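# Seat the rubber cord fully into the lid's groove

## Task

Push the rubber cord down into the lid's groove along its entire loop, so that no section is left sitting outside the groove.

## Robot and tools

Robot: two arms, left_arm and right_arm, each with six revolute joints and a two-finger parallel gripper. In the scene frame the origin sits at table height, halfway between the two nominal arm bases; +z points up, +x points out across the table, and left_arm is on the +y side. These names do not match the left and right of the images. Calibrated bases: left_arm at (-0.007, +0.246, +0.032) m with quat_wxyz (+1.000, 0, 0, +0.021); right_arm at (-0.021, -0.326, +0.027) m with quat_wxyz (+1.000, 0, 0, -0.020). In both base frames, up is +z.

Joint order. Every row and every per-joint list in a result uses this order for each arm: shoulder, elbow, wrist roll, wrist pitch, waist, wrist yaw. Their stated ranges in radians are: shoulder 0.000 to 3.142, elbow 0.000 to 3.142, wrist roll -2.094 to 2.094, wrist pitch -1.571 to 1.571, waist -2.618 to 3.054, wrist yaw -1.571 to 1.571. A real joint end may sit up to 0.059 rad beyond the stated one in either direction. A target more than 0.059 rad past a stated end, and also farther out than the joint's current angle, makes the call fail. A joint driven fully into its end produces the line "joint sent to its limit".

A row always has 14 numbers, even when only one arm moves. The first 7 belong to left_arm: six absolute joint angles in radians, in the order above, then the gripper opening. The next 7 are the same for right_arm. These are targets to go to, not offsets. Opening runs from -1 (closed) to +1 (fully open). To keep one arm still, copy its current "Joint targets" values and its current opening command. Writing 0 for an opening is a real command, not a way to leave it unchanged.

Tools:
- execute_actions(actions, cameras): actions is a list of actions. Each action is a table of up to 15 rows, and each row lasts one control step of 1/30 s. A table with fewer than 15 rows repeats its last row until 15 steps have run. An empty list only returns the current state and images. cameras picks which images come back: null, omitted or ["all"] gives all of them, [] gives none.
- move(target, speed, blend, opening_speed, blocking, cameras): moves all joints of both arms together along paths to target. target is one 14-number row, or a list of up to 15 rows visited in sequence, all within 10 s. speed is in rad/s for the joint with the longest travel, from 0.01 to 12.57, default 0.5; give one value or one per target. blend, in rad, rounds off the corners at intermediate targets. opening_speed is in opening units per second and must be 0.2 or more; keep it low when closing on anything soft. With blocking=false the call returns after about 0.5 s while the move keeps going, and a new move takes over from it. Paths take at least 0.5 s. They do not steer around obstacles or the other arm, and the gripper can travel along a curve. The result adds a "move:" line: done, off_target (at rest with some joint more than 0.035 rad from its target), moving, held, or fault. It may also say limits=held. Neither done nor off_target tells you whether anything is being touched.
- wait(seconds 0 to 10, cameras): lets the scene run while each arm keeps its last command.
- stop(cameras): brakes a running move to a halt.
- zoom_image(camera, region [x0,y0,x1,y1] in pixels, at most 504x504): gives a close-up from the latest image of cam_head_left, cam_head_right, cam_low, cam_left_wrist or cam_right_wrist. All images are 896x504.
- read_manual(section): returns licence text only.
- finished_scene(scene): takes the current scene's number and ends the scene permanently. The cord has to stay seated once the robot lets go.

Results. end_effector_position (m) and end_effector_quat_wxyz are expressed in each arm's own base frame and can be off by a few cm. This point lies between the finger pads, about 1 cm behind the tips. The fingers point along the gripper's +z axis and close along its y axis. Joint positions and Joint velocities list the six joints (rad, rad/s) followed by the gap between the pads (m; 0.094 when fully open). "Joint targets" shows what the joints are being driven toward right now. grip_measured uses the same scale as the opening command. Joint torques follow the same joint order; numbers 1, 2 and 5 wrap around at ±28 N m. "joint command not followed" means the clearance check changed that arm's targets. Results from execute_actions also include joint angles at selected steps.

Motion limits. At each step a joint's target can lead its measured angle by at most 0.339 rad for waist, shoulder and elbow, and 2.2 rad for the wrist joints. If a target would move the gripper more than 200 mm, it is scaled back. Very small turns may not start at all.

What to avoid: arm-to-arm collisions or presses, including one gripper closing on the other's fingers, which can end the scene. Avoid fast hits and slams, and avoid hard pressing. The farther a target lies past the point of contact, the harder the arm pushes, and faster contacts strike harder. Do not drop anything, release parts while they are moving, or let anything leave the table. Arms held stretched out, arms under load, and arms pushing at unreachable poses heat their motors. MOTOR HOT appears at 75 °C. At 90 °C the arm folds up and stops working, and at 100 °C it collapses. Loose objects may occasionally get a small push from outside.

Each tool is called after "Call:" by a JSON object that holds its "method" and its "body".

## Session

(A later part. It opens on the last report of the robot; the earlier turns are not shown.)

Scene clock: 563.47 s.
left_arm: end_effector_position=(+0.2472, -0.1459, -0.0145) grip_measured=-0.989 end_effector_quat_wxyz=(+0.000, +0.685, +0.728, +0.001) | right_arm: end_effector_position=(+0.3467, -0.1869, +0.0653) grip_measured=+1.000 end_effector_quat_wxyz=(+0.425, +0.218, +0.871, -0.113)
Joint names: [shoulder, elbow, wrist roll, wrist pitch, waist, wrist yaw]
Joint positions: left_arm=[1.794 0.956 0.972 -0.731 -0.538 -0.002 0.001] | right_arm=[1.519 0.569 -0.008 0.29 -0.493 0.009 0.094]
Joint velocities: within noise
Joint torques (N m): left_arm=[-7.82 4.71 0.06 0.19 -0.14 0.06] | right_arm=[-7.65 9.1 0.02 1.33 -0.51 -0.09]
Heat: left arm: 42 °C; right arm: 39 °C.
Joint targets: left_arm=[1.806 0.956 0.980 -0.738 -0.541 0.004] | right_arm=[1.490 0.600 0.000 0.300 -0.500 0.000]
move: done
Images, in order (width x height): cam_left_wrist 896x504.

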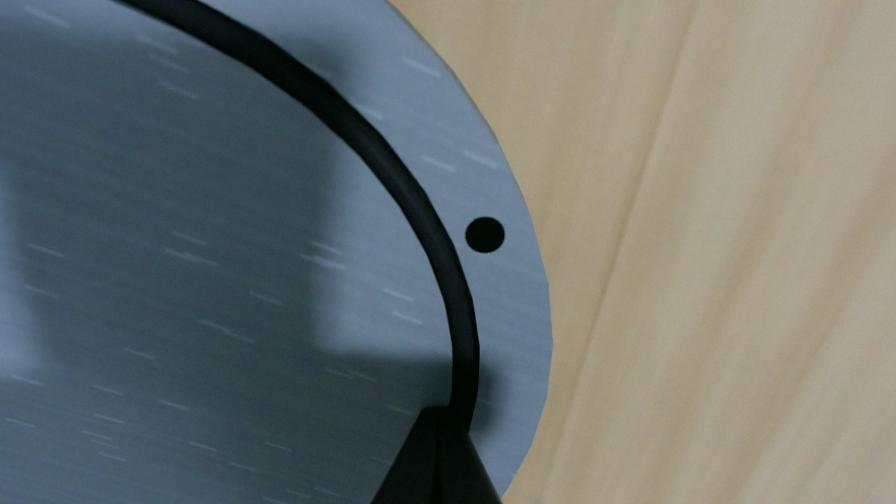

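Call:
{"method": "move", "body": {"target": [[1.63,0.955,0.96,-0.725,-0.53,0.004,-1,1.49,0.6,0,0.3,-0.5,0,1],[1.63,0.945,0.95,-0.725,-0.516,0.004,-1,1.49,0.6,0,0.3,-0.5,0,1],[1.63,0.945,0.95,-0.725,-0.539,0.004,-1,1.49,0.6,0,0.3,-0.5,0,1],[1.799,0.943,0.95,-0.74,-0.539,0.004,-1,1.49,0.6,0,0.3,-0.5,0,1]], "speed": [0.4,0.4,0.2,0.25], "cameras": ["cam_left_wrist"]}}

Call:
{"method": "zoom_image", "body": {"camera": "cam_left_wrist", "region": [300, 100, 700, 504]}}

Scene clock: 565.47 s.
left_arm: end_effector_position=(+0.2475, -0.1449, -0.0133) grip_measured=-0.989 end_effector_quat_wxyz=(+0.001, +0.678, +0.735, +0.002) | right_arm: end_effector_position=(+0.3467, -0.1869, +0.0653) grip_measured=+1.000 end_effector_quat_wxyz=(+0.425, +0.218, +0.871, -0.113)
Joint names: [shoulder, elbow, wrist roll, wrist pitch, waist, wrist yaw]
Joint positions: left_arm=[1.79 0.956 0.955 -0.734 -0.535 -0.004 0.001] | right_arm=[1.519 0.569 -0.008 0.29 -0.493 0.009 0.094]
Joint velocities: within noise
Joint torques (N m): left_arm=[-8.1 3.52 -0.07 0.22 -0.42 0.07] | right_arm=[-7.47 9.18 0.07 1.31 -0.59 -0.08]
Heat: left arm: 42 °C; right arm: 39 °C.
Joint targets: left_arm=[1.799 0.943 0.950 -0.740 -0.539 0.004] | right_arm=[1.490 0.600 0.000 0.300 -0.500 0.000]
move: done
Images, in order (width x height): cam_left_wrist 896x504.

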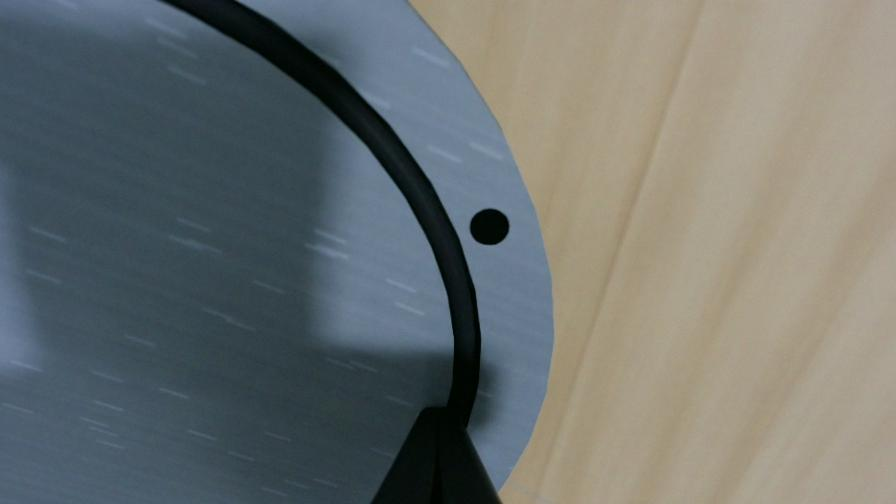

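Scaled by 1.248 from the camera's 896x504 image, which has a finer 1280x720 frame.

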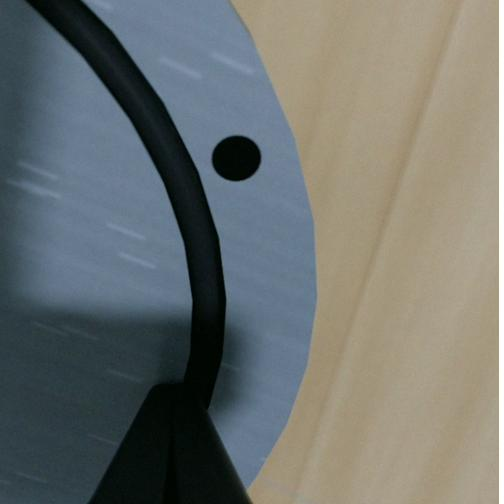

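Call:
{"method": "move", "body": {"target": [[1.63,0.94,0.96,-0.725,-0.53,0.004,-1,1.49,0.6,0,0.3,-0.5,0,1],[1.63,0.938,0.95,-0.73,-0.516,0.004,-1,1.49,0.6,0,0.3,-0.5,0,1],[1.63,0.938,0.95,-0.73,-0.539,0.004,-1,1.49,0.6,0,0.3,-0.5,0,1],[1.799,0.941,0.95,-0.742,-0.539,0.004,-1,1.49,0.6,0,0.3,-0.5,0,1]], "speed": [0.4,0.4,0.2,0.25], "cameras": ["cam_left_wrist"]}}

Call:
{"method": "zoom_image", "body": {"camera": "cam_left_wrist", "region": [300, 100, 700, 504]}}

Scene clock: 567.47 s.
left_arm: end_effector_position=(+0.2451, -0.1434, -0.0142) grip_measured=-0.989 end_effector_quat_wxyz=(-0.003, +0.678, +0.735, +0.001) | right_arm: end_effector_position=(+0.3467, -0.1869, +0.0653) grip_measured=+1.000 end_effector_quat_wxyz=(+0.425, +0.218, +0.871, -0.113)
Joint names: [shoulder, elbow, wrist roll, wrist pitch, waist, wrist yaw]
Joint positions: left_arm=[1.788 0.949 0.955 -0.736 -0.535 -0.004 0.001] | right_arm=[1.519 0.569 -0.008 0.29 -0.493 0.009 0.094]
Joint velocities: within noise
Joint torques (N m): left_arm=[-7.84 3.95 -0.04 0.21 -0.17 0.1] | right_arm=[-7.62 9.22 0.03 1.3 -0.59 -0.08]
Heat: left arm: 42 °C; right arm: 39 °C.
Joint targets: left_arm=[1.799 0.941 0.950 -0.742 -0.539 0.004] | right_arm=[1.490 0.600 0.000 0.300 -0.500 0.000]
move: done
Images, in order (width x height): cam_left_wrist 896x504.

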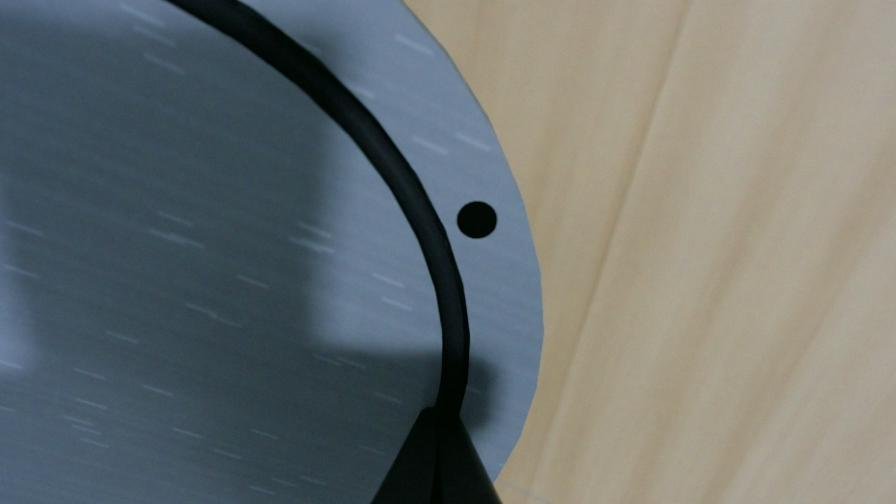

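Scaled by 1.248 from the camera's 896x504 image, which has a finer 1280x720 frame.

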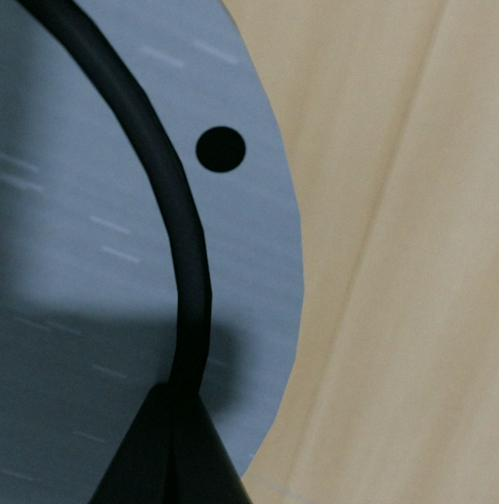

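Call:
{"method": "move", "body": {"target": [[1.62,0.933,0.97,-0.72,-0.53,0.004,-1,1.49,0.6,0,0.3,-0.5,0,1],[1.62,0.932,0.97,-0.728,-0.516,0.004,-1,1.49,0.6,0,0.3,-0.5,0,1],[1.62,0.932,0.97,-0.728,-0.538,0.004,-1,1.49,0.6,0,0.3,-0.5,0,1],[1.797,0.936,0.97,-0.742,-0.538,0.004,-1,1.49,0.6,0,0.3,-0.5,0,1]], "speed": [0.4,0.4,0.2,0.25], "cameras": ["cam_left_wrist"]}}

Call:
{"method": "zoom_image", "body": {"camera": "cam_left_wrist", "region": [300, 100, 700, 504]}}

Scene clock: 569.47 s.
left_arm: end_effector_position=(+0.2441, -0.1423, -0.0145) grip_measured=-0.989 end_effector_quat_wxyz=(-0.003, +0.680, +0.733, +0.002) | right_arm: end_effector_position=(+0.3467, -0.1869, +0.0653) grip_measured=+1.000 end_effector_quat_wxyz=(+0.425, +0.218, +0.871, -0.113)
Joint names: [shoulder, elbow, wrist roll, wrist pitch, waist, wrist yaw]
Joint positions: left_arm=[1.785 0.944 0.962 -0.735 -0.534 -0.005 0.001] | right_arm=[1.519 0.569 -0.008 0.29 -0.493 0.009 0.094]
Joint velocities: within noise
Joint torques (N m): left_arm=[-7.69 4.01 0.04 0.19 -0.27 0.09] | right_arm=[-7.53 8.99 0.02 1.31 -0.55 -0.07]
Heat: left arm: 42 °C; right arm: 39 °C.
Joint targets: left_arm=[1.797 0.936 0.970 -0.742 -0.538 0.004] | right_arm=[1.490 0.600 0.000 0.300 -0.500 0.000]
move: done
Images, in order (width x height): cam_left_wrist 896x504.

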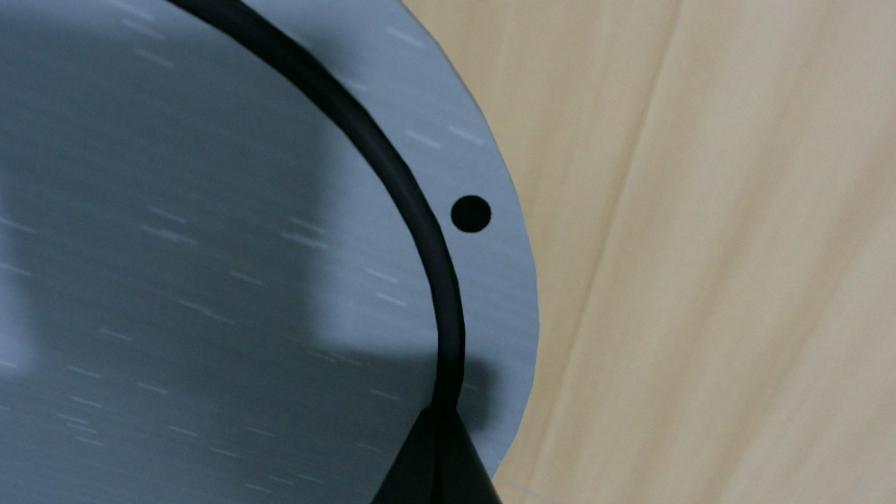

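Scaled by 1.248 from the camera's 896x504 image, which has a finer 1280x720 frame.

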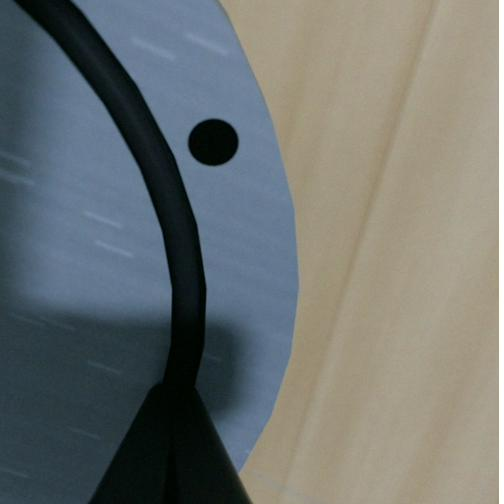

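Call:
{"method": "move", "body": {"target": [[1.834,0.896,0.97,-0.711,-0.538,0.004,-1,1.49,0.6,0,0.3,-0.5,0,1],[1.6,0.92,1.05,-0.722,-0.49,0.004,-1,1.49,0.6,0,0.3,-0.5,0,1],[1.6,0.92,1.05,-0.722,-0.519,0.004,-1,1.49,0.6,0,0.3,-0.5,0,1],[1.787,0.926,1.05,-0.736,-0.519,0.004,-1,1.49,0.6,0,0.3,-0.5,0,1]], "speed": [0.15,0.4,0.2,0.25], "cameras": ["cam_left_wrist"]}}

Call:
{"method": "zoom_image", "body": {"camera": "cam_left_wrist", "region": [300, 100, 700, 504]}}

Scene clock: 573.83 s.
left_arm: end_effector_position=(+0.2412, -0.1351, -0.0152) grip_measured=-0.989 end_effector_quat_wxyz=(-0.004, +0.703, +0.711, +0.001) | right_arm: end_effector_position=(+0.3467, -0.1869, +0.0653) grip_measured=+1.000 end_effector_quat_wxyz=(+0.425, +0.218, +0.871, -0.113)
Joint names: [shoulder, elbow, wrist roll, wrist pitch, waist, wrist yaw]
Joint positions: left_arm=[1.768 0.919 1.042 -0.73 -0.516 -0.003 0.001] | right_arm=[1.519 0.569 -0.008 0.29 -0.493 0.009 0.094]
Joint velocities: within noise
Joint torques (N m): left_arm=[-6.87 5.49 0.02 0.2 -0.1 0.06] | right_arm=[-7.62 9.17 0.1 1.31 -0.59 -0.09]
Heat: left arm: 42 °C; right arm: 39 °C.
Joint targets: left_arm=[1.787 0.926 1.050 -0.736 -0.519 0.004] | right_arm=[1.490 0.600 0.000 0.300 -0.500 0.000]
move: done
Images, in order (width x height): cam_left_wrist 896x504.

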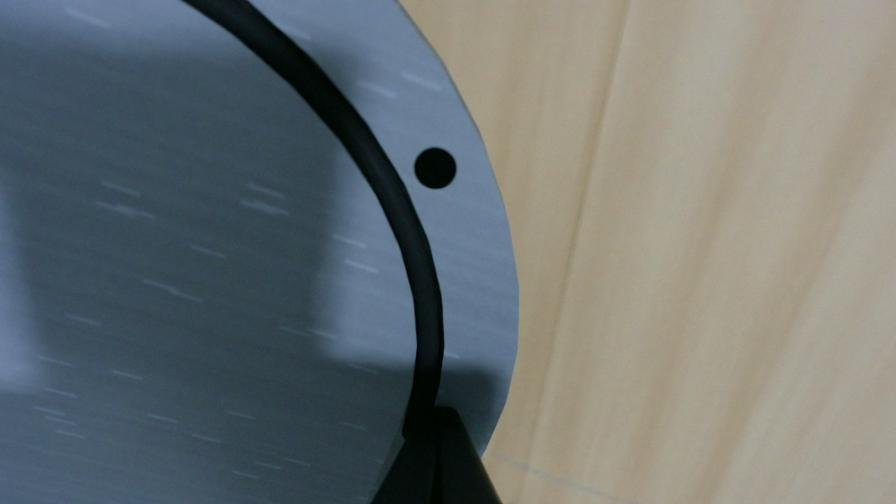

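Scaled by 1.248 from the camera's 896x504 image, which has a finer 1280x720 frame.

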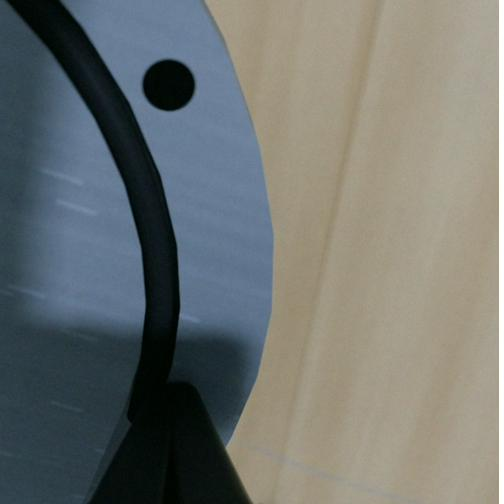

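Call:
{"method": "move", "body": {"target": [[1.6,0.94,1.08,-0.71,-0.49,0.004,-1,1.49,0.6,0,0.3,-0.5,0,1],[1.6,0.926,1.08,-0.718,-0.49,0.004,-1,1.49,0.6,0,0.3,-0.5,0,1],[1.6,0.926,1.08,-0.718,-0.518,0.004,-1,1.49,0.6,0,0.3,-0.5,0,1],[1.783,0.924,1.08,-0.732,-0.518,0.004,-1,1.49,0.6,0,0.3,-0.5,0,1]], "speed": [0.4,0.4,0.2,0.25], "cameras": ["cam_left_wrist"]}}

Call:
{"method": "zoom_image", "body": {"camera": "cam_left_wrist", "region": [300, 100, 700, 504]}}

Scene clock: 575.93 s.
left_arm: end_effector_position=(+0.2420, -0.1353, -0.0151) grip_measured=-0.989 end_effector_quat_wxyz=(-0.003, +0.713, +0.701, +0.001) | right_arm: end_effector_position=(+0.3467, -0.1869, +0.0653) grip_measured=+1.000 end_effector_quat_wxyz=(+0.425, +0.218, +0.871, -0.113)
Joint names: [shoulder, elbow, wrist roll, wrist pitch, waist, wrist yaw]
Joint positions: left_arm=[1.768 0.919 1.072 -0.727 -0.516 -0.003 0.001] | right_arm=[1.519 0.569 -0.008 0.29 -0.493 0.009 0.094]
Joint velocities: within noise
Joint torques (N m): left_arm=[-6.99 4.72 0.04 0.23 -0.34 0.09] | right_arm=[-7.49 9.13 0.08 1.31 -0.53 -0.11]
Heat: left arm: 42 °C; right arm: 39 °C.
Joint targets: left_arm=[1.783 0.924 1.080 -0.732 -0.518 0.004] | right_arm=[1.490 0.600 0.000 0.300 -0.500 0.000]
move: done
Images, in order (width x height): cam_left_wrist 896x504.

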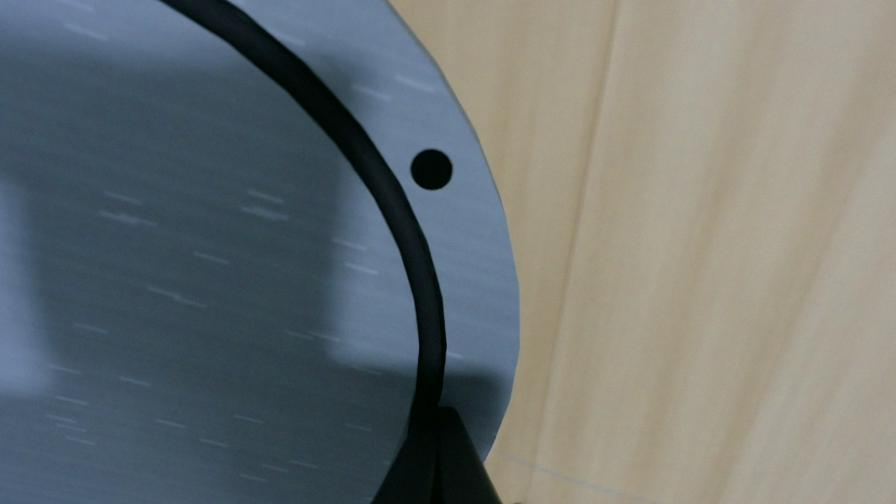

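Scaled by 1.248 from the camera's 896x504 image, which has a finer 1280x720 frame.

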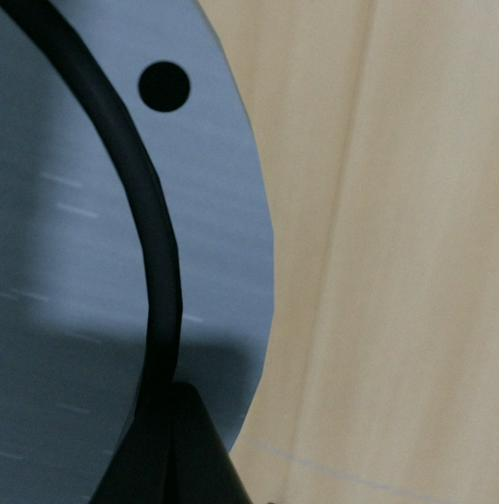

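Call:
{"method": "move", "body": {"target": [[1.6,0.955,1.1,-0.705,-0.49,0.004,-1,1.49,0.6,0,0.3,-0.5,0,1],[1.6,0.938,1.12,-0.714,-0.49,0.004,-1,1.49,0.6,0,0.3,-0.5,0,1],[1.6,0.938,1.12,-0.714,-0.518,0.004,-1,1.49,0.6,0,0.3,-0.5,0,1],[1.784,0.929,1.12,-0.725,-0.518,0.004,-1,1.49,0.6,0,0.3,-0.5,0,1]], "speed": [0.4,0.4,0.2,0.25], "cameras": ["cam_left_wrist"]}}

Call:
{"method": "zoom_image", "body": {"camera": "cam_left_wrist", "region": [300, 100, 700, 504]}}

Scene clock: 578.10 s.
left_arm: end_effector_position=(+0.2456, -0.1374, -0.0147) grip_measured=-0.989 end_effector_quat_wxyz=(+0.003, +0.727, +0.687, +0.003) | right_arm: end_effector_position=(+0.3467, -0.1869, +0.0653) grip_measured=+1.000 end_effector_quat_wxyz=(+0.425, +0.218, +0.871, -0.113)
Joint names: [shoulder, elbow, wrist roll, wrist pitch, waist, wrist yaw]
Joint positions: left_arm=[1.771 0.925 1.112 -0.718 -0.516 -0.003 0.001] | right_arm=[1.519 0.569 -0.008 0.29 -0.493 0.009 0.094]
Joint velocities: within noise
Joint torques (N m): left_arm=[-7.5 5.07 0.1 0.21 0.01 0.03] | right_arm=[-7.49 9.14 0.04 1.35 -0.58 -0.11]
Heat: left arm: 42 °C; right arm: 39 °C.
Joint targets: left_arm=[1.784 0.929 1.120 -0.725 -0.518 0.004] | right_arm=[1.490 0.600 0.000 0.300 -0.500 0.000]
move: done
Images, in order (width x height): cam_left_wrist 896x504.

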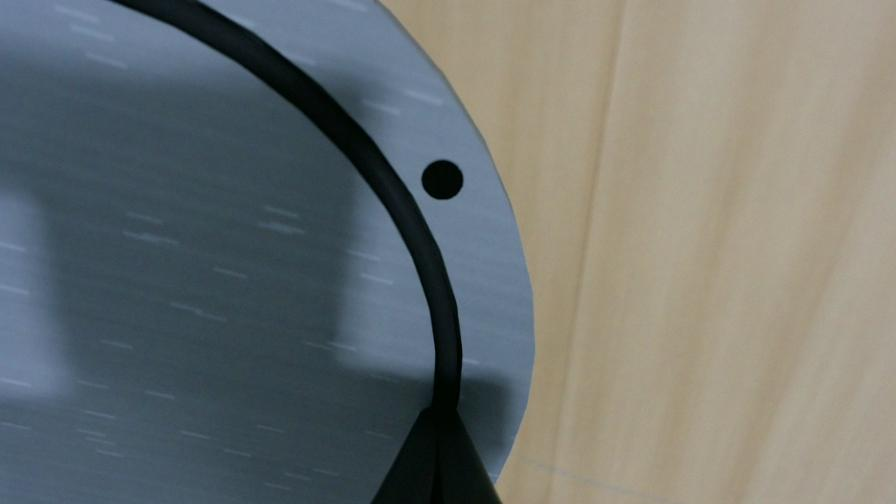

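Scaled by 1.248 from the camera's 896x504 image, which has a finer 1280x720 frame.

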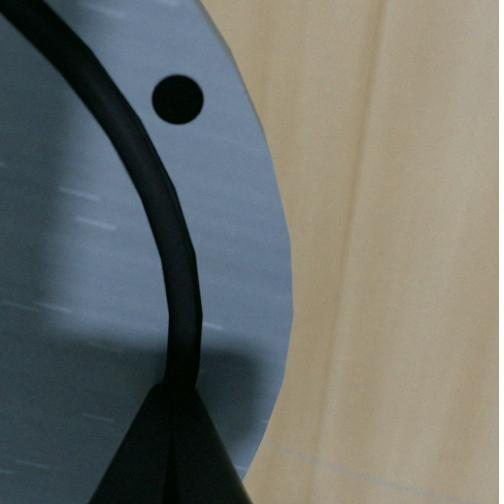

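Call:
{"method": "move", "body": {"target": [[1.824,0.887,1.12,-0.695,-0.518,0.004,-1,1.49,0.6,0,0.3,-0.5,0,1],[1.6,1.0,0.8,-0.75,-0.5,0.004,-1,1.49,0.6,0,0.3,-0.5,0,1],[1.65,1.6,0,-1.32,-0.45,0.004,-0.7,1.49,0.6,0,0.3,-0.5,0,1]], "speed": [0.15,0.4,0.5], "cameras": ["cam_left_wrist"]}}

Call:
{"method": "zoom_image", "body": {"camera": "cam_left_wrist", "region": [250, 0, 650, 400]}}

Scene clock: 582.37 s.
left_arm: end_effector_position=(+0.2993, -0.1445, +0.1805) grip_measured=-0.703 end_effector_quat_wxyz=(+0.091, +0.227, +0.969, -0.019) | right_arm: end_effector_position=(+0.3467, -0.1869, +0.0653) grip_measured=+1.000 end_effector_quat_wxyz=(+0.425, +0.218, +0.871, -0.113)
Joint names: [shoulder, elbow, wrist roll, wrist pitch, waist, wrist yaw]
Joint positions: left_arm=[1.639 1.568 0.007 -1.314 -0.455 -0.003 0.014] | right_arm=[1.519 0.569 -0.008 0.29 -0.493 0.009 0.094]
Joint velocities: within noise
Joint torques (N m): left_arm=[-7.46 8.44 -0.1 0.53 0.4 0.08] | right_arm=[-7.58 8.94 0.04 1.31 -0.77 -0.12]
Heat: left arm: 42 °C; right arm: 39 °C.
Joint targets: left_arm=[1.650 1.600 0.000 -1.320 -0.450 0.004] | right_arm=[1.490 0.600 0.000 0.300 -0.500 0.000]
move: done
Images, in order (width x height): cam_left_wrist 896x504.

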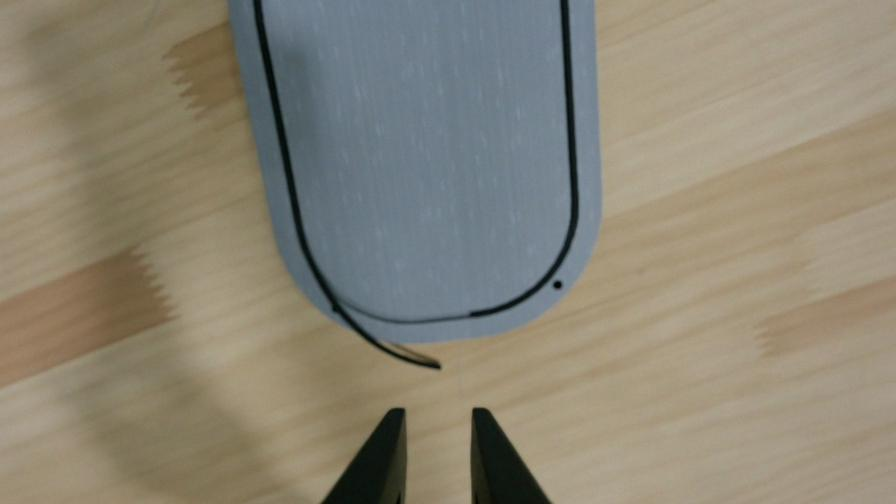

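Scaled by 1.260 from the camera's 896x504 image, which has a finer 1280x720 frame.

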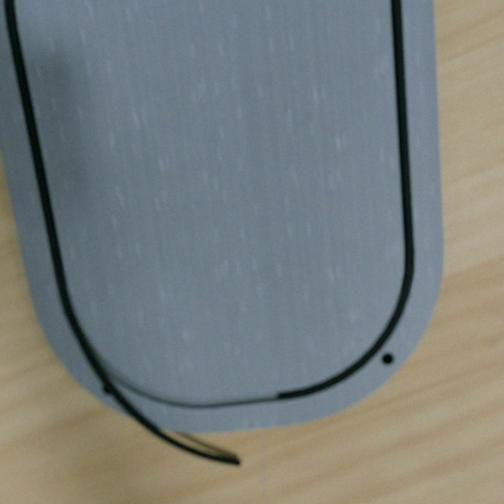

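Call:
{"method": "move", "body": {"target": [[1.85,1.5,0.1,-1.1,-0.2,0.004,-1,1.49,0.6,0,0.3,-0.5,0,1],[1.94,1.379,0.154,-0.85,-0.19,0.004,-1,1.49,0.6,0,0.3,-0.5,0,1],[1.94,1.379,0.154,-0.85,-0.1995,0.004,-1,1.49,0.6,0,0.3,-0.5,0,1],[2.102,1.379,0.154,-0.864,-0.1995,0.004,-1,1.49,0.6,0,0.3,-0.5,0,1]], "speed": [0.5,0.4,0.2,0.25], "cameras": ["cam_left_wrist"]}}

Call:
{"method": "zoom_image", "body": {"camera": "cam_left_wrist", "region": [300, 100, 700, 504]}}

Scene clock: 585.07 s.
left_arm: end_effector_position=(+0.3694, -0.0723, -0.0132) grip_measured=-0.989 end_effector_quat_wxyz=(-0.001, +0.170, +0.985, -0.001) | right_arm: end_effector_position=(+0.3467, -0.1869, +0.0653) grip_measured=+1.000 end_effector_quat_wxyz=(+0.425, +0.218, +0.871, -0.113)
Joint names: [shoulder, elbow, wrist roll, wrist pitch, waist, wrist yaw]
Joint positions: left_arm=[2.091 1.389 0.147 -0.87 -0.195 0.002 0.001] | right_arm=[1.519 0.569 -0.008 0.29 -0.493 0.009 0.094]
Joint velocities: within noise
Joint torques (N m): left_arm=[-11.71 4.07 0.05 0.26 -0.1 0.04] | right_arm=[-7.5 9.17 0.05 1.31 -0.58 -0.05]
Heat: left arm: 42 °C; right arm: 39 °C.
Joint targets: left_arm=[2.102 1.379 0.154 -0.864 -0.199 0.004] | right_arm=[1.490 0.600 0.000 0.300 -0.500 0.000]
move: done
Images, in order (width x height): cam_left_wrist 896x504.

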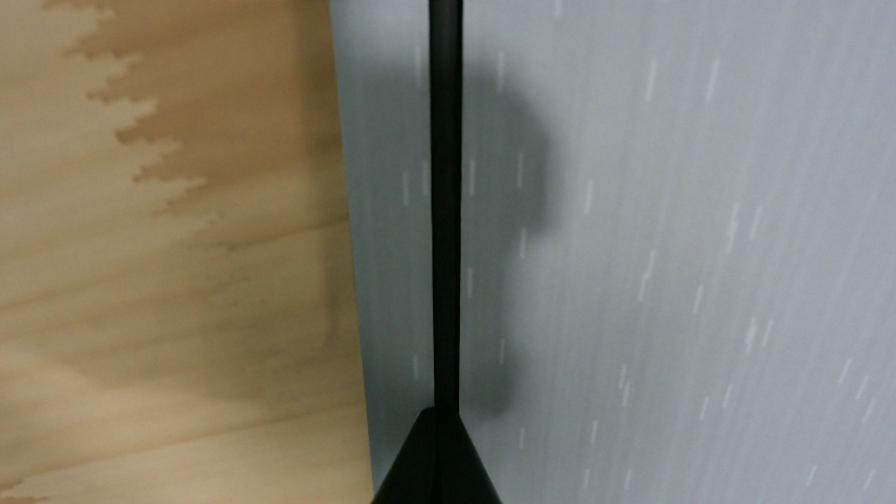

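Scaled by 1.248 from the camera's 896x504 image, which has a finer 1280x720 frame.

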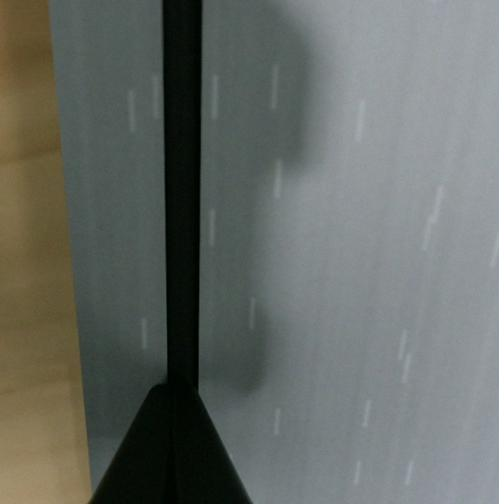

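Call:
{"method": "move", "body": {"target": [[2.142,1.339,0.154,-0.834,-0.1995,0.004,-1,1.49,0.6,0,0.3,-0.5,0,1],[1.91,1.335,0.16,-0.836,-0.18,0.004,-1,1.49,0.6,0,0.3,-0.5,0,1],[1.91,1.335,0.16,-0.836,-0.1955,0.004,-1,1.49,0.6,0,0.3,-0.5,0,1],[2.075,1.335,0.16,-0.85,-0.1955,0.004,-1,1.49,0.6,0,0.3,-0.5,0,1]], "speed": [0.15,0.4,0.2,0.25], "cameras": ["cam_left_wrist"]}}

Call:
{"method": "zoom_image", "body": {"camera": "cam_left_wrist", "region": [300, 100, 700, 504]}}

Scene clock: 587.37 s.
left_arm: end_effector_position=(+0.3625, -0.0701, -0.0137) grip_measured=-0.989 end_effector_quat_wxyz=(+0.002, +0.172, +0.985, -0.002) | right_arm: end_effector_position=(+0.3467, -0.1869, +0.0653) grip_measured=+1.000 end_effector_quat_wxyz=(+0.425, +0.218, +0.871, -0.113)
Joint names: [shoulder, elbow, wrist roll, wrist pitch, waist, wrist yaw]
Joint positions: left_arm=[2.063 1.342 0.154 -0.847 -0.192 0.004 0.001] | right_arm=[1.519 0.569 -0.008 0.29 -0.493 0.009 0.094]
Joint velocities: within noise
Joint torques (N m): left_arm=[-11.3 4.37 0.05 0.2 -0.4 0.01] | right_arm=[-7.64 9.29 0.06 1.3 -0.66 -0.07]
Heat: left arm: 42 °C; right arm: 39 °C.
Joint targets: left_arm=[2.075 1.335 0.160 -0.850 -0.196 0.004] | right_arm=[1.490 0.600 0.000 0.300 -0.500 0.000]
move: done
Images, in order (width x height): cam_left_wrist 896x504.

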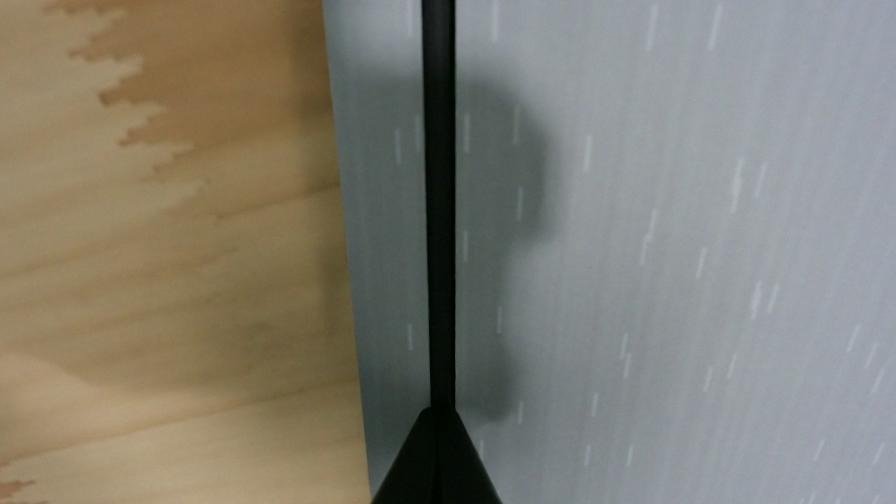

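Scaled by 1.248 from the camera's 896x504 image, which has a finer 1280x720 frame.

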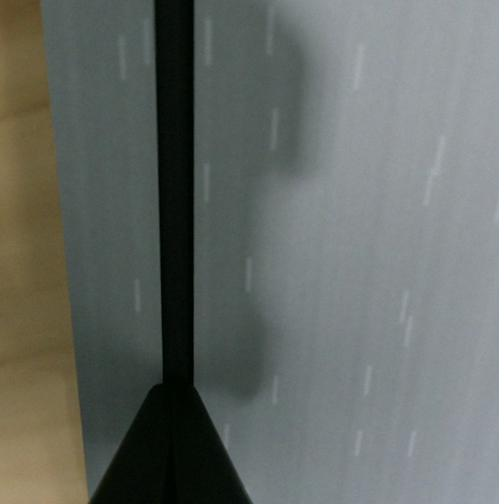

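Call:
{"method": "move", "body": {"target": [[2.115,1.295,0.16,-0.82,-0.1955,0.004,-1,1.49,0.6,0,0.3,-0.5,0,1],[1.88,1.293,0.16,-0.821,-0.175,0.004,-1,1.49,0.6,0,0.3,-0.5,0,1],[1.88,1.293,0.16,-0.821,-0.192,0.004,-1,1.49,0.6,0,0.3,-0.5,0,1],[2.05,1.293,0.16,-0.835,-0.192,0.004,-1,1.49,0.6,0,0.3,-0.5,0,1],[2.09,1.253,0.16,-0.805,-0.192,0.004,-1,1.49,0.6,0,0.3,-0.5,0,1],[1.85,1.251,0.163,-0.806,-0.17,0.004,-1,1.49,0.6,0,0.3,-0.5,0,1],[1.85,1.251,0.163,-0.806,-0.1885,0.004,-1,1.49,0.6,0,0.3,-0.5,0,1],[2.023,1.251,0.163,-0.82,-0.1885,0.004,-1,1.49,0.6,0,0.3,-0.5,0,1]], "speed": [0.15,0.4,0.2,0.25,0.15,0.4,0.2,0.25], "cameras": ["cam_left_wrist"]}}

Call:
{"method": "zoom_image", "body": {"camera": "cam_left_wrist", "region": [300, 100, 700, 504]}}

Scene clock: 591.60 s.
left_arm: end_effector_position=(+0.3467, -0.0654, -0.0141) grip_measured=-0.989 end_effector_quat_wxyz=(+0.002, +0.170, +0.985, -0.004) | right_arm: end_effector_position=(+0.3467, -0.1869, +0.0653) grip_measured=+1.000 end_effector_quat_wxyz=(+0.425, +0.218, +0.871, -0.113)
Joint names: [shoulder, elbow, wrist roll, wrist pitch, waist, wrist yaw]
Joint positions: left_arm=[2.009 1.258 0.156 -0.816 -0.186 0.007 0.001] | right_arm=[1.519 0.569 -0.008 0.29 -0.493 0.009 0.094]
Joint velocities: within noise
Joint torques (N m): left_arm=[-10.36 4.41 0.07 0.2 -0.21 -0.04] | right_arm=[-7.79 9.03 0.03 1.35 -0.62 -0.14]
Heat: left arm: 43 °C; right arm: 39 °C.
Joint targets: left_arm=[2.023 1.251 0.163 -0.820 -0.189 0.004] | right_arm=[1.490 0.600 0.000 0.300 -0.500 0.000]
move: done
Images, in order (width x height): cam_left_wrist 896x504.

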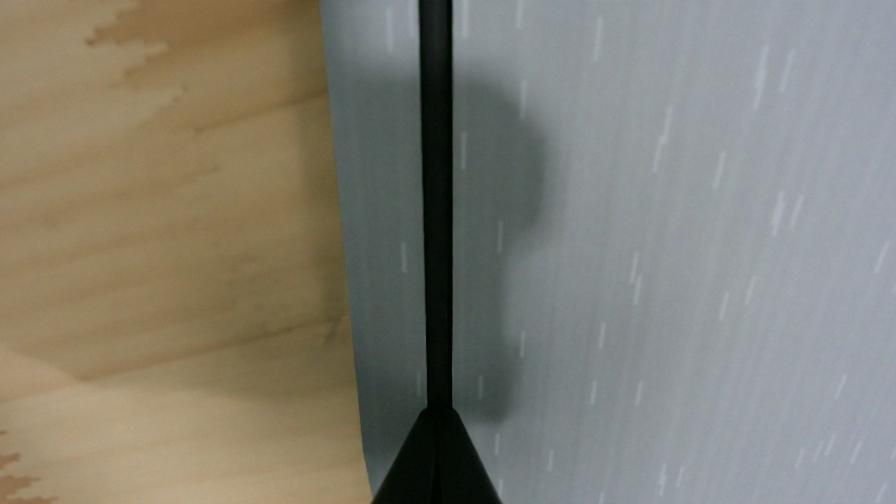

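Scaled by 1.248 from the camera's 896x504 image, which has a finer 1280x720 frame.

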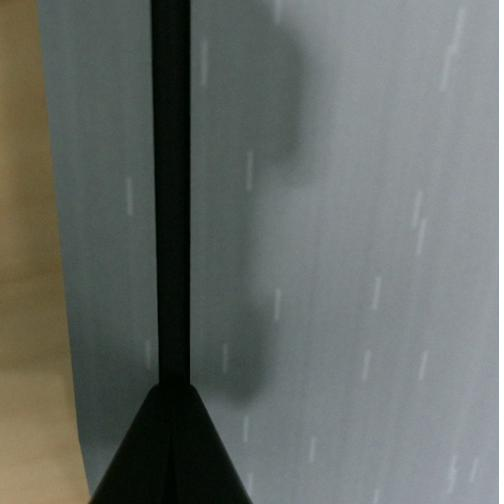

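Call:
{"method": "move", "body": {"target": [[2.063,1.211,0.163,-0.79,-0.1885,0.004,-1,1.49,0.6,0,0.3,-0.5,0,1],[1.83,1.209,0.163,-0.793,-0.17,0.004,-1,1.49,0.6,0,0.3,-0.5,0,1],[1.83,1.209,0.163,-0.793,-0.186,0.004,-1,1.49,0.6,0,0.3,-0.5,0,1],[1.996,1.209,0.163,-0.807,-0.186,0.004,-1,1.49,0.6,0,0.3,-0.5,0,1],[2.036,1.169,0.163,-0.777,-0.186,0.004,-1,1.49,0.6,0,0.3,-0.5,0,1],[1.8,1.166,0.165,-0.78,-0.165,0.004,-1,1.49,0.6,0,0.3,-0.5,0,1],[1.8,1.166,0.165,-0.78,-0.182,0.004,-1,1.49,0.6,0,0.3,-0.5,0,1],[1.968,1.166,0.165,-0.794,-0.182,0.004,-1,1.49,0.6,0,0.3,-0.5,0,1]], "speed": [0.15,0.4,0.2,0.25,0.15,0.4,0.2,0.25], "cameras": ["cam_left_wrist"]}}

Call:
{"method": "zoom_image", "body": {"camera": "cam_left_wrist", "region": [300, 100, 700, 504]}}

Scene clock: 595.93 s.
left_arm: end_effector_position=(+0.3300, -0.0593, -0.0143) grip_measured=-0.989 end_effector_quat_wxyz=(+0.001, +0.168, +0.986, -0.002) | right_arm: end_effector_position=(+0.3467, -0.1869, +0.0653) grip_measured=+1.000 end_effector_quat_wxyz=(+0.425, +0.218, +0.871, -0.113)
Joint names: [shoulder, elbow, wrist roll, wrist pitch, waist, wrist yaw]
Joint positions: left_arm=[1.953 1.174 0.159 -0.789 -0.178 0.004 0.001] | right_arm=[1.519 0.569 -0.008 0.29 -0.493 0.009 0.094]
Joint velocities: within noise
Joint torques (N m): left_arm=[-9.54 4.05 0.02 0.19 -0.47 0] | right_arm=[-7.64 9.05 0.08 1.32 -0.64 -0.05]
Heat: left arm: 43 °C; right arm: 39 °C.
Joint targets: left_arm=[1.968 1.166 0.165 -0.794 -0.182 0.004] | right_arm=[1.490 0.600 0.000 0.300 -0.500 0.000]
move: done
Images, in order (width x height): cam_left_wrist 896x504.

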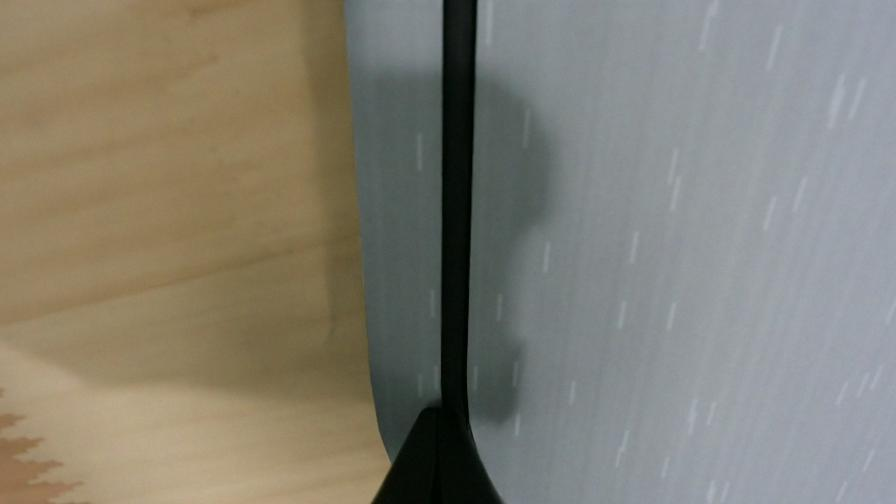

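Scaled by 1.248 from the camera's 896x504 image, which has a finer 1280x720 frame.

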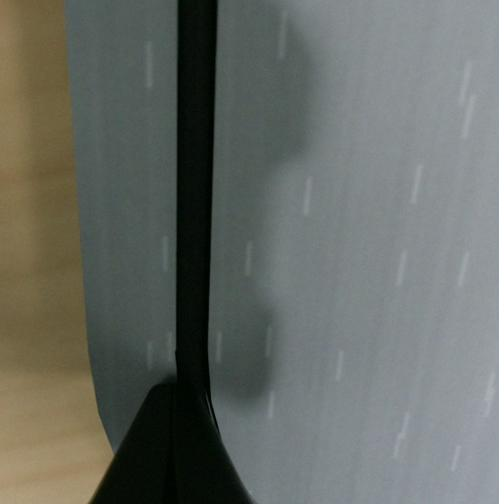

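Call:
{"method": "move", "body": {"target": [[1.8,1.166,0.165,-0.78,-0.182,0.004,-1,1.49,0.6,0,0.3,-0.5,0,1],[1.8,1.166,0.165,-0.78,-0.1875,0.004,-1,1.49,0.6,0,0.3,-0.5,0,1],[1.968,1.166,0.165,-0.794,-0.1875,0.004,-1,1.49,0.6,0,0.3,-0.5,0,1]], "speed": [0.4,0.2,0.25], "cameras": ["cam_left_wrist"]}}

Call:
{"method": "zoom_image", "body": {"camera": "cam_left_wrist", "region": [300, 100, 700, 504]}}

Scene clock: 597.73 s.
left_arm: end_effector_position=(+0.3293, -0.0607, -0.0143) grip_measured=-0.989 end_effector_quat_wxyz=(+0.000, +0.170, +0.985, -0.002) | right_arm: end_effector_position=(+0.3467, -0.1869, +0.0653) grip_measured=+1.000 end_effector_quat_wxyz=(+0.425, +0.218, +0.871, -0.113)
Joint names: [shoulder, elbow, wrist roll, wrist pitch, waist, wrist yaw]
Joint positions: left_arm=[1.953 1.174 0.159 -0.791 -0.183 0.004 0.001] | right_arm=[1.519 0.569 -0.008 0.29 -0.493 0.009 0.094]
Joint velocities: within noise
Joint torques (N m): left_arm=[-9.35 4.19 0.01 0.27 -0.5 -0.04] | right_arm=[-7.71 9.1 0.1 1.31 -0.65 -0.11]
Heat: left arm: 43 °C; right arm: 39 °C.
Joint targets: left_arm=[1.968 1.166 0.165 -0.794 -0.187 0.004] | right_arm=[1.490 0.600 0.000 0.300 -0.500 0.000]
move: done
Images, in order (width x height): cam_left_wrist 896x504.

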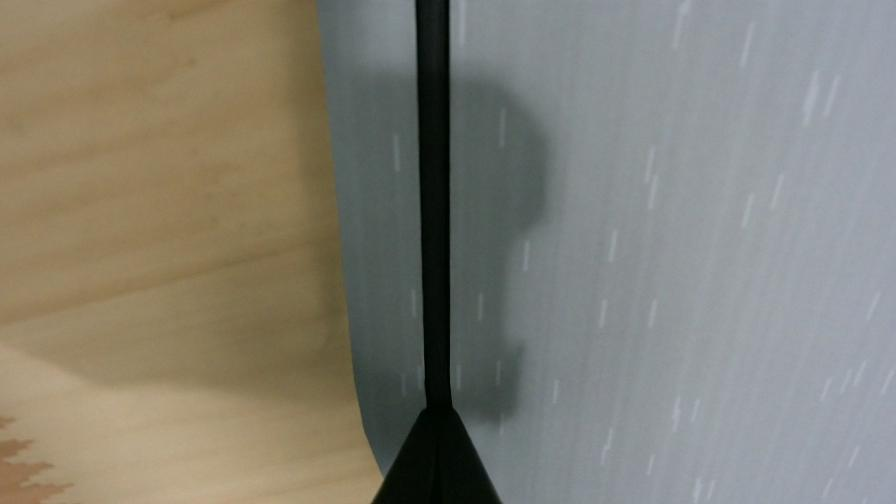

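Scaled by 1.248 from the camera's 896x504 image, which has a finer 1280x720 frame.

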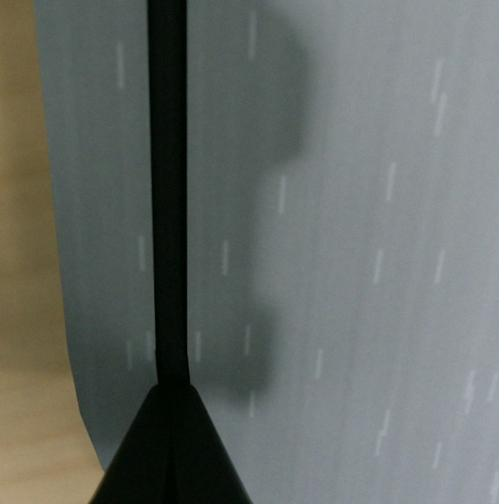

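Call:
{"method": "move", "body": {"target": [[2.008,1.126,0.165,-0.764,-0.1875,0.004,-1,1.49,0.6,0,0.3,-0.5,0,1],[1.8,1.2,0.1,-0.85,-0.18,0.004,-0.6,1.49,0.6,0,0.3,-0.5,0,1],[1.74,1.04,-0.43,-0.79,-0.2,0.004,-0.6,1.49,0.6,0,0.3,-0.5,0,1]], "speed": [0.15,0.4,0.4], "cameras": ["cam_left_wrist"]}}

Scene clock: 602.53 s.
left_arm: end_effector_position=(+0.3002, -0.0591, +0.0092) grip_measured=-0.603 end_effector_quat_wxyz=(+0.015, -0.113, +0.993, -0.007) | right_arm: end_effector_position=(+0.3467, -0.1869, +0.0653) grip_measured=+1.000 end_effector_quat_wxyz=(+0.425, +0.218, +0.871, -0.113)
Joint names: [shoulder, elbow, wrist roll, wrist pitch, waist, wrist yaw]
Joint positions: left_arm=[1.783 1.051 -0.422 -0.805 -0.195 0.004 0.019] | right_arm=[1.519 0.569 -0.008 0.29 -0.493 0.009 0.094]
Joint velocities: within noise
Joint torques (N m): left_arm=[-13.5 4.14 -0.09 0.46 -0.32 -0.07] | right_arm=[-7.72 9.13 0.1 1.33 -0.69 -0.14]
Heat: left arm: 43 °C; right arm: 39 °C.
Joint targets: left_arm=[1.740 1.040 -0.430 -0.790 -0.200 0.004] | right_arm=[1.490 0.600 0.000 0.300 -0.500 0.000]
move: off_target (left_arm); left_arm: the shoulder is farthest, 0.043 rad from its target
Images, in order (width x height): cam_left_wrist 896x504.

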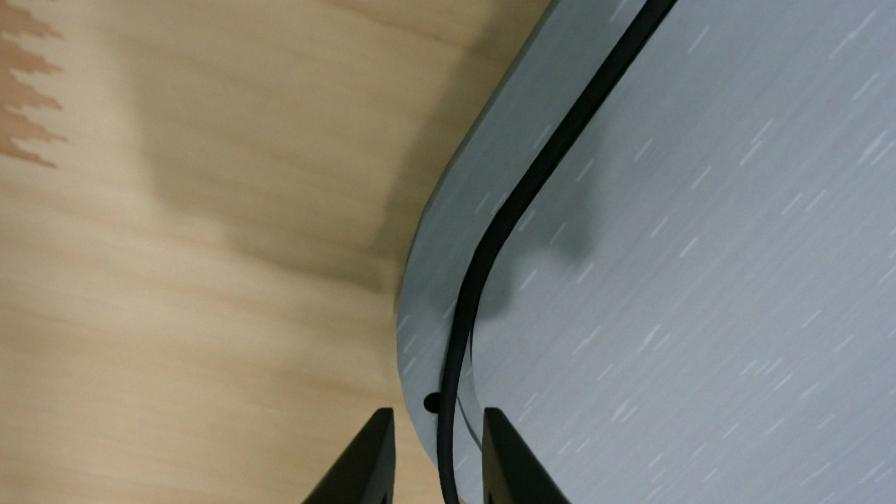

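Call:
{"method": "move", "body": {"target": [[1.845,1.02,-0.43,-0.745,-0.2,0.004,-0.6,1.49,0.6,0,0.3,-0.5,0,1]], "speed": [0.25], "cameras": ["cam_left_wrist"]}}

Scene clock: 603.67 s.
left_arm: end_effector_position=(+0.2966, -0.0584, -0.0108) grip_measured=-0.603 end_effector_quat_wxyz=(+0.000, -0.113, +0.994, -0.002) | right_arm: end_effector_position=(+0.3467, -0.1869, +0.0653) grip_measured=+1.000 end_effector_quat_wxyz=(+0.425, +0.218, +0.871, -0.113)
Joint names: [shoulder, elbow, wrist roll, wrist pitch, waist, wrist yaw]
Joint positions: left_arm=[1.837 1.028 -0.422 -0.761 -0.195 0.004 0.019] | right_arm=[1.519 0.569 -0.008 0.29 -0.493 0.009 0.094]
Joint velocities: within noise
Joint torques (N m): left_arm=[-8.77 4.15 -0.11 0.32 -0.34 -0.07] | right_arm=[-7.5 9.24 0.05 1.33 -0.69 -0.08]
Heat: left arm: 43 °C; right arm: 39 °C.
Joint targets: left_arm=[1.845 1.020 -0.430 -0.745 -0.200 0.004] | right_arm=[1.490 0.600 0.000 0.300 -0.500 0.000]
move: done
Images, in order (width x height): cam_left_wrist 896x504.

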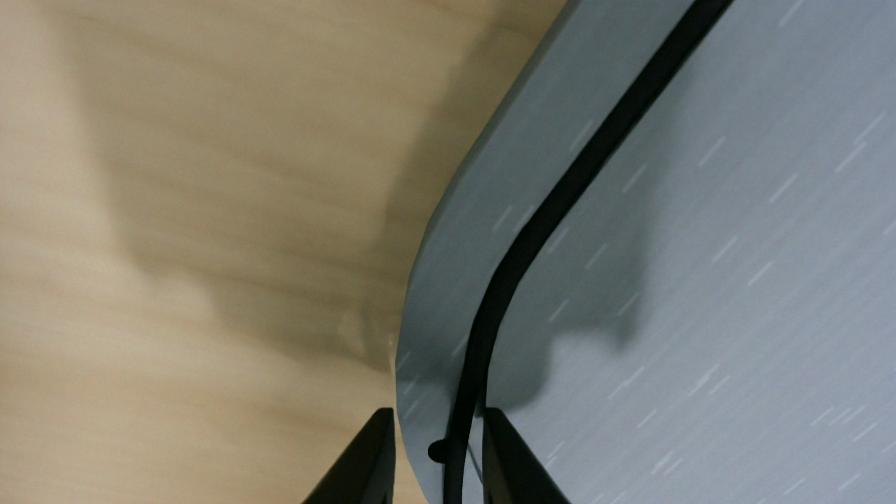

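Call:
{"method": "move", "body": {"target": [[1.858,1.015,-0.43,-0.745,-0.2,0.004,-0.6,1.49,0.6,0,0.3,-0.5,0,1],[1.858,1.015,-0.43,-0.745,-0.2,0.004,-1,1.49,0.6,0,0.3,-0.5,0,1]], "speed": [0.25,0.2], "opening_speed": 0.5, "cameras": ["cam_left_wrist"]}}

Scene clock: 605.67 s.
left_arm: end_effector_position=(+0.2968, -0.0611, -0.0130) grip_measured=-0.982 end_effector_quat_wxyz=(-0.002, -0.112, +0.994, -0.007) | right_arm: end_effector_position=(+0.3467, -0.1869, +0.0653) grip_measured=+1.000 end_effector_quat_wxyz=(+0.425, +0.218, +0.871, -0.113)
Joint names: [shoulder, elbow, wrist roll, wrist pitch, waist, wrist yaw]
Joint positions: left_arm=[1.845 1.028 -0.423 -0.754 -0.197 0.015 0.001] | right_arm=[1.519 0.569 -0.008 0.29 -0.493 0.009 0.094]
Joint velocities: within noise
Joint torques (N m): left_arm=[-8.43 3.45 -0.07 0.41 -0.29 -0.11] | right_arm=[-7.56 8.88 0.11 1.36 -0.58 -0.13]
Heat: left arm: 43 °C; right arm: 39 °C.
Joint targets: left_arm=[1.858 1.015 -0.430 -0.745 -0.200 0.004] | right_arm=[1.490 0.600 0.000 0.300 -0.500 0.000]
move: done
Images, in order (width x height): cam_left_wrist 896x504.

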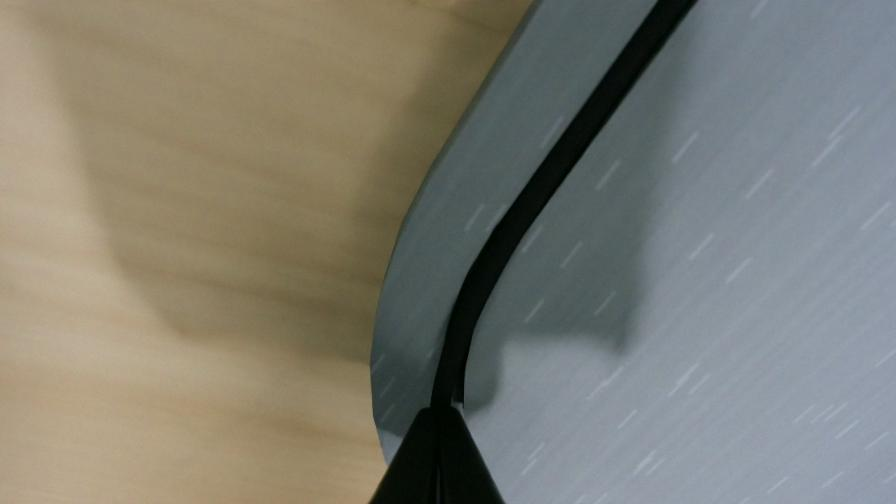

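Call:
{"method": "move", "body": {"target": [[1.858,1.015,-0.43,-0.745,-0.2,0.004,-0.6,1.49,0.6,0,0.3,-0.5,0,1],[1.865,1.005,-0.43,-0.745,-0.198,0.004,-0.6,1.49,0.6,0,0.3,-0.5,0,1],[1.865,1.005,-0.43,-0.745,-0.198,0.004,-1,1.49,0.6,0,0.3,-0.5,0,1]], "speed": [0.25,0.25,0.2], "opening_speed": 0.5, "cameras": ["cam_left_wrist"]}}

Scene clock: 608.60 s.
left_arm: end_effector_position=(+0.2940, -0.0612, -0.0150) grip_measured=-0.954 end_effector_quat_wxyz=(-0.005, -0.112, +0.994, -0.008) | right_arm: end_effector_position=(+0.3467, -0.1869, +0.0653) grip_measured=+1.000 end_effector_quat_wxyz=(+0.425, +0.218, +0.871, -0.113)
Joint names: [shoulder, elbow, wrist roll, wrist pitch, waist, wrist yaw]
Joint positions: left_arm=[1.845 1.02 -0.423 -0.751 -0.198 0.018 0.002] | right_arm=[1.519 0.569 -0.008 0.29 -0.493 0.009 0.094]
Joint velocities: within noise
Joint torques (N m): left_arm=[-7.91 3.44 -0.08 0.32 0.17 -0.19] | right_arm=[-7.6 9.1 0.04 1.3 -0.42 -0.11]
Heat: left arm: 42 °C; right arm: 39 °C.
Joint targets: left_arm=[1.865 1.005 -0.430 -0.745 -0.198 0.004] | right_arm=[1.490 0.600 0.000 0.300 -0.500 0.000]
move: done
Images, in order (width x height): cam_left_wrist 896x504.

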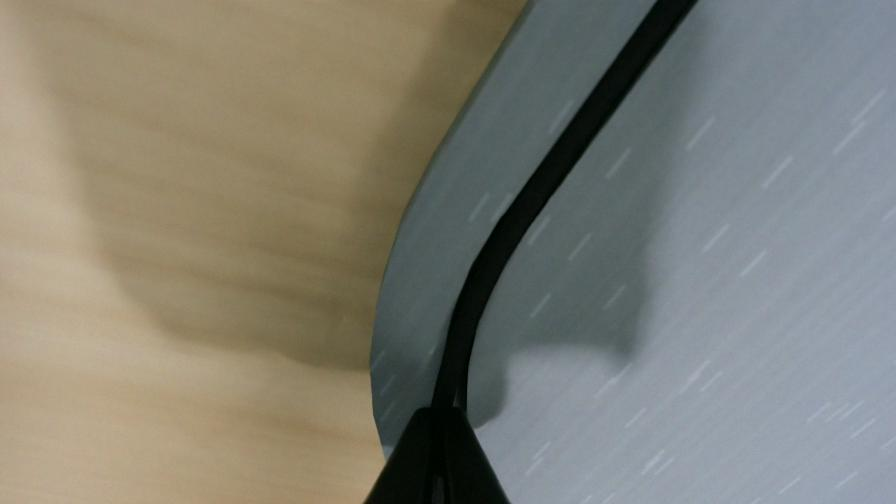

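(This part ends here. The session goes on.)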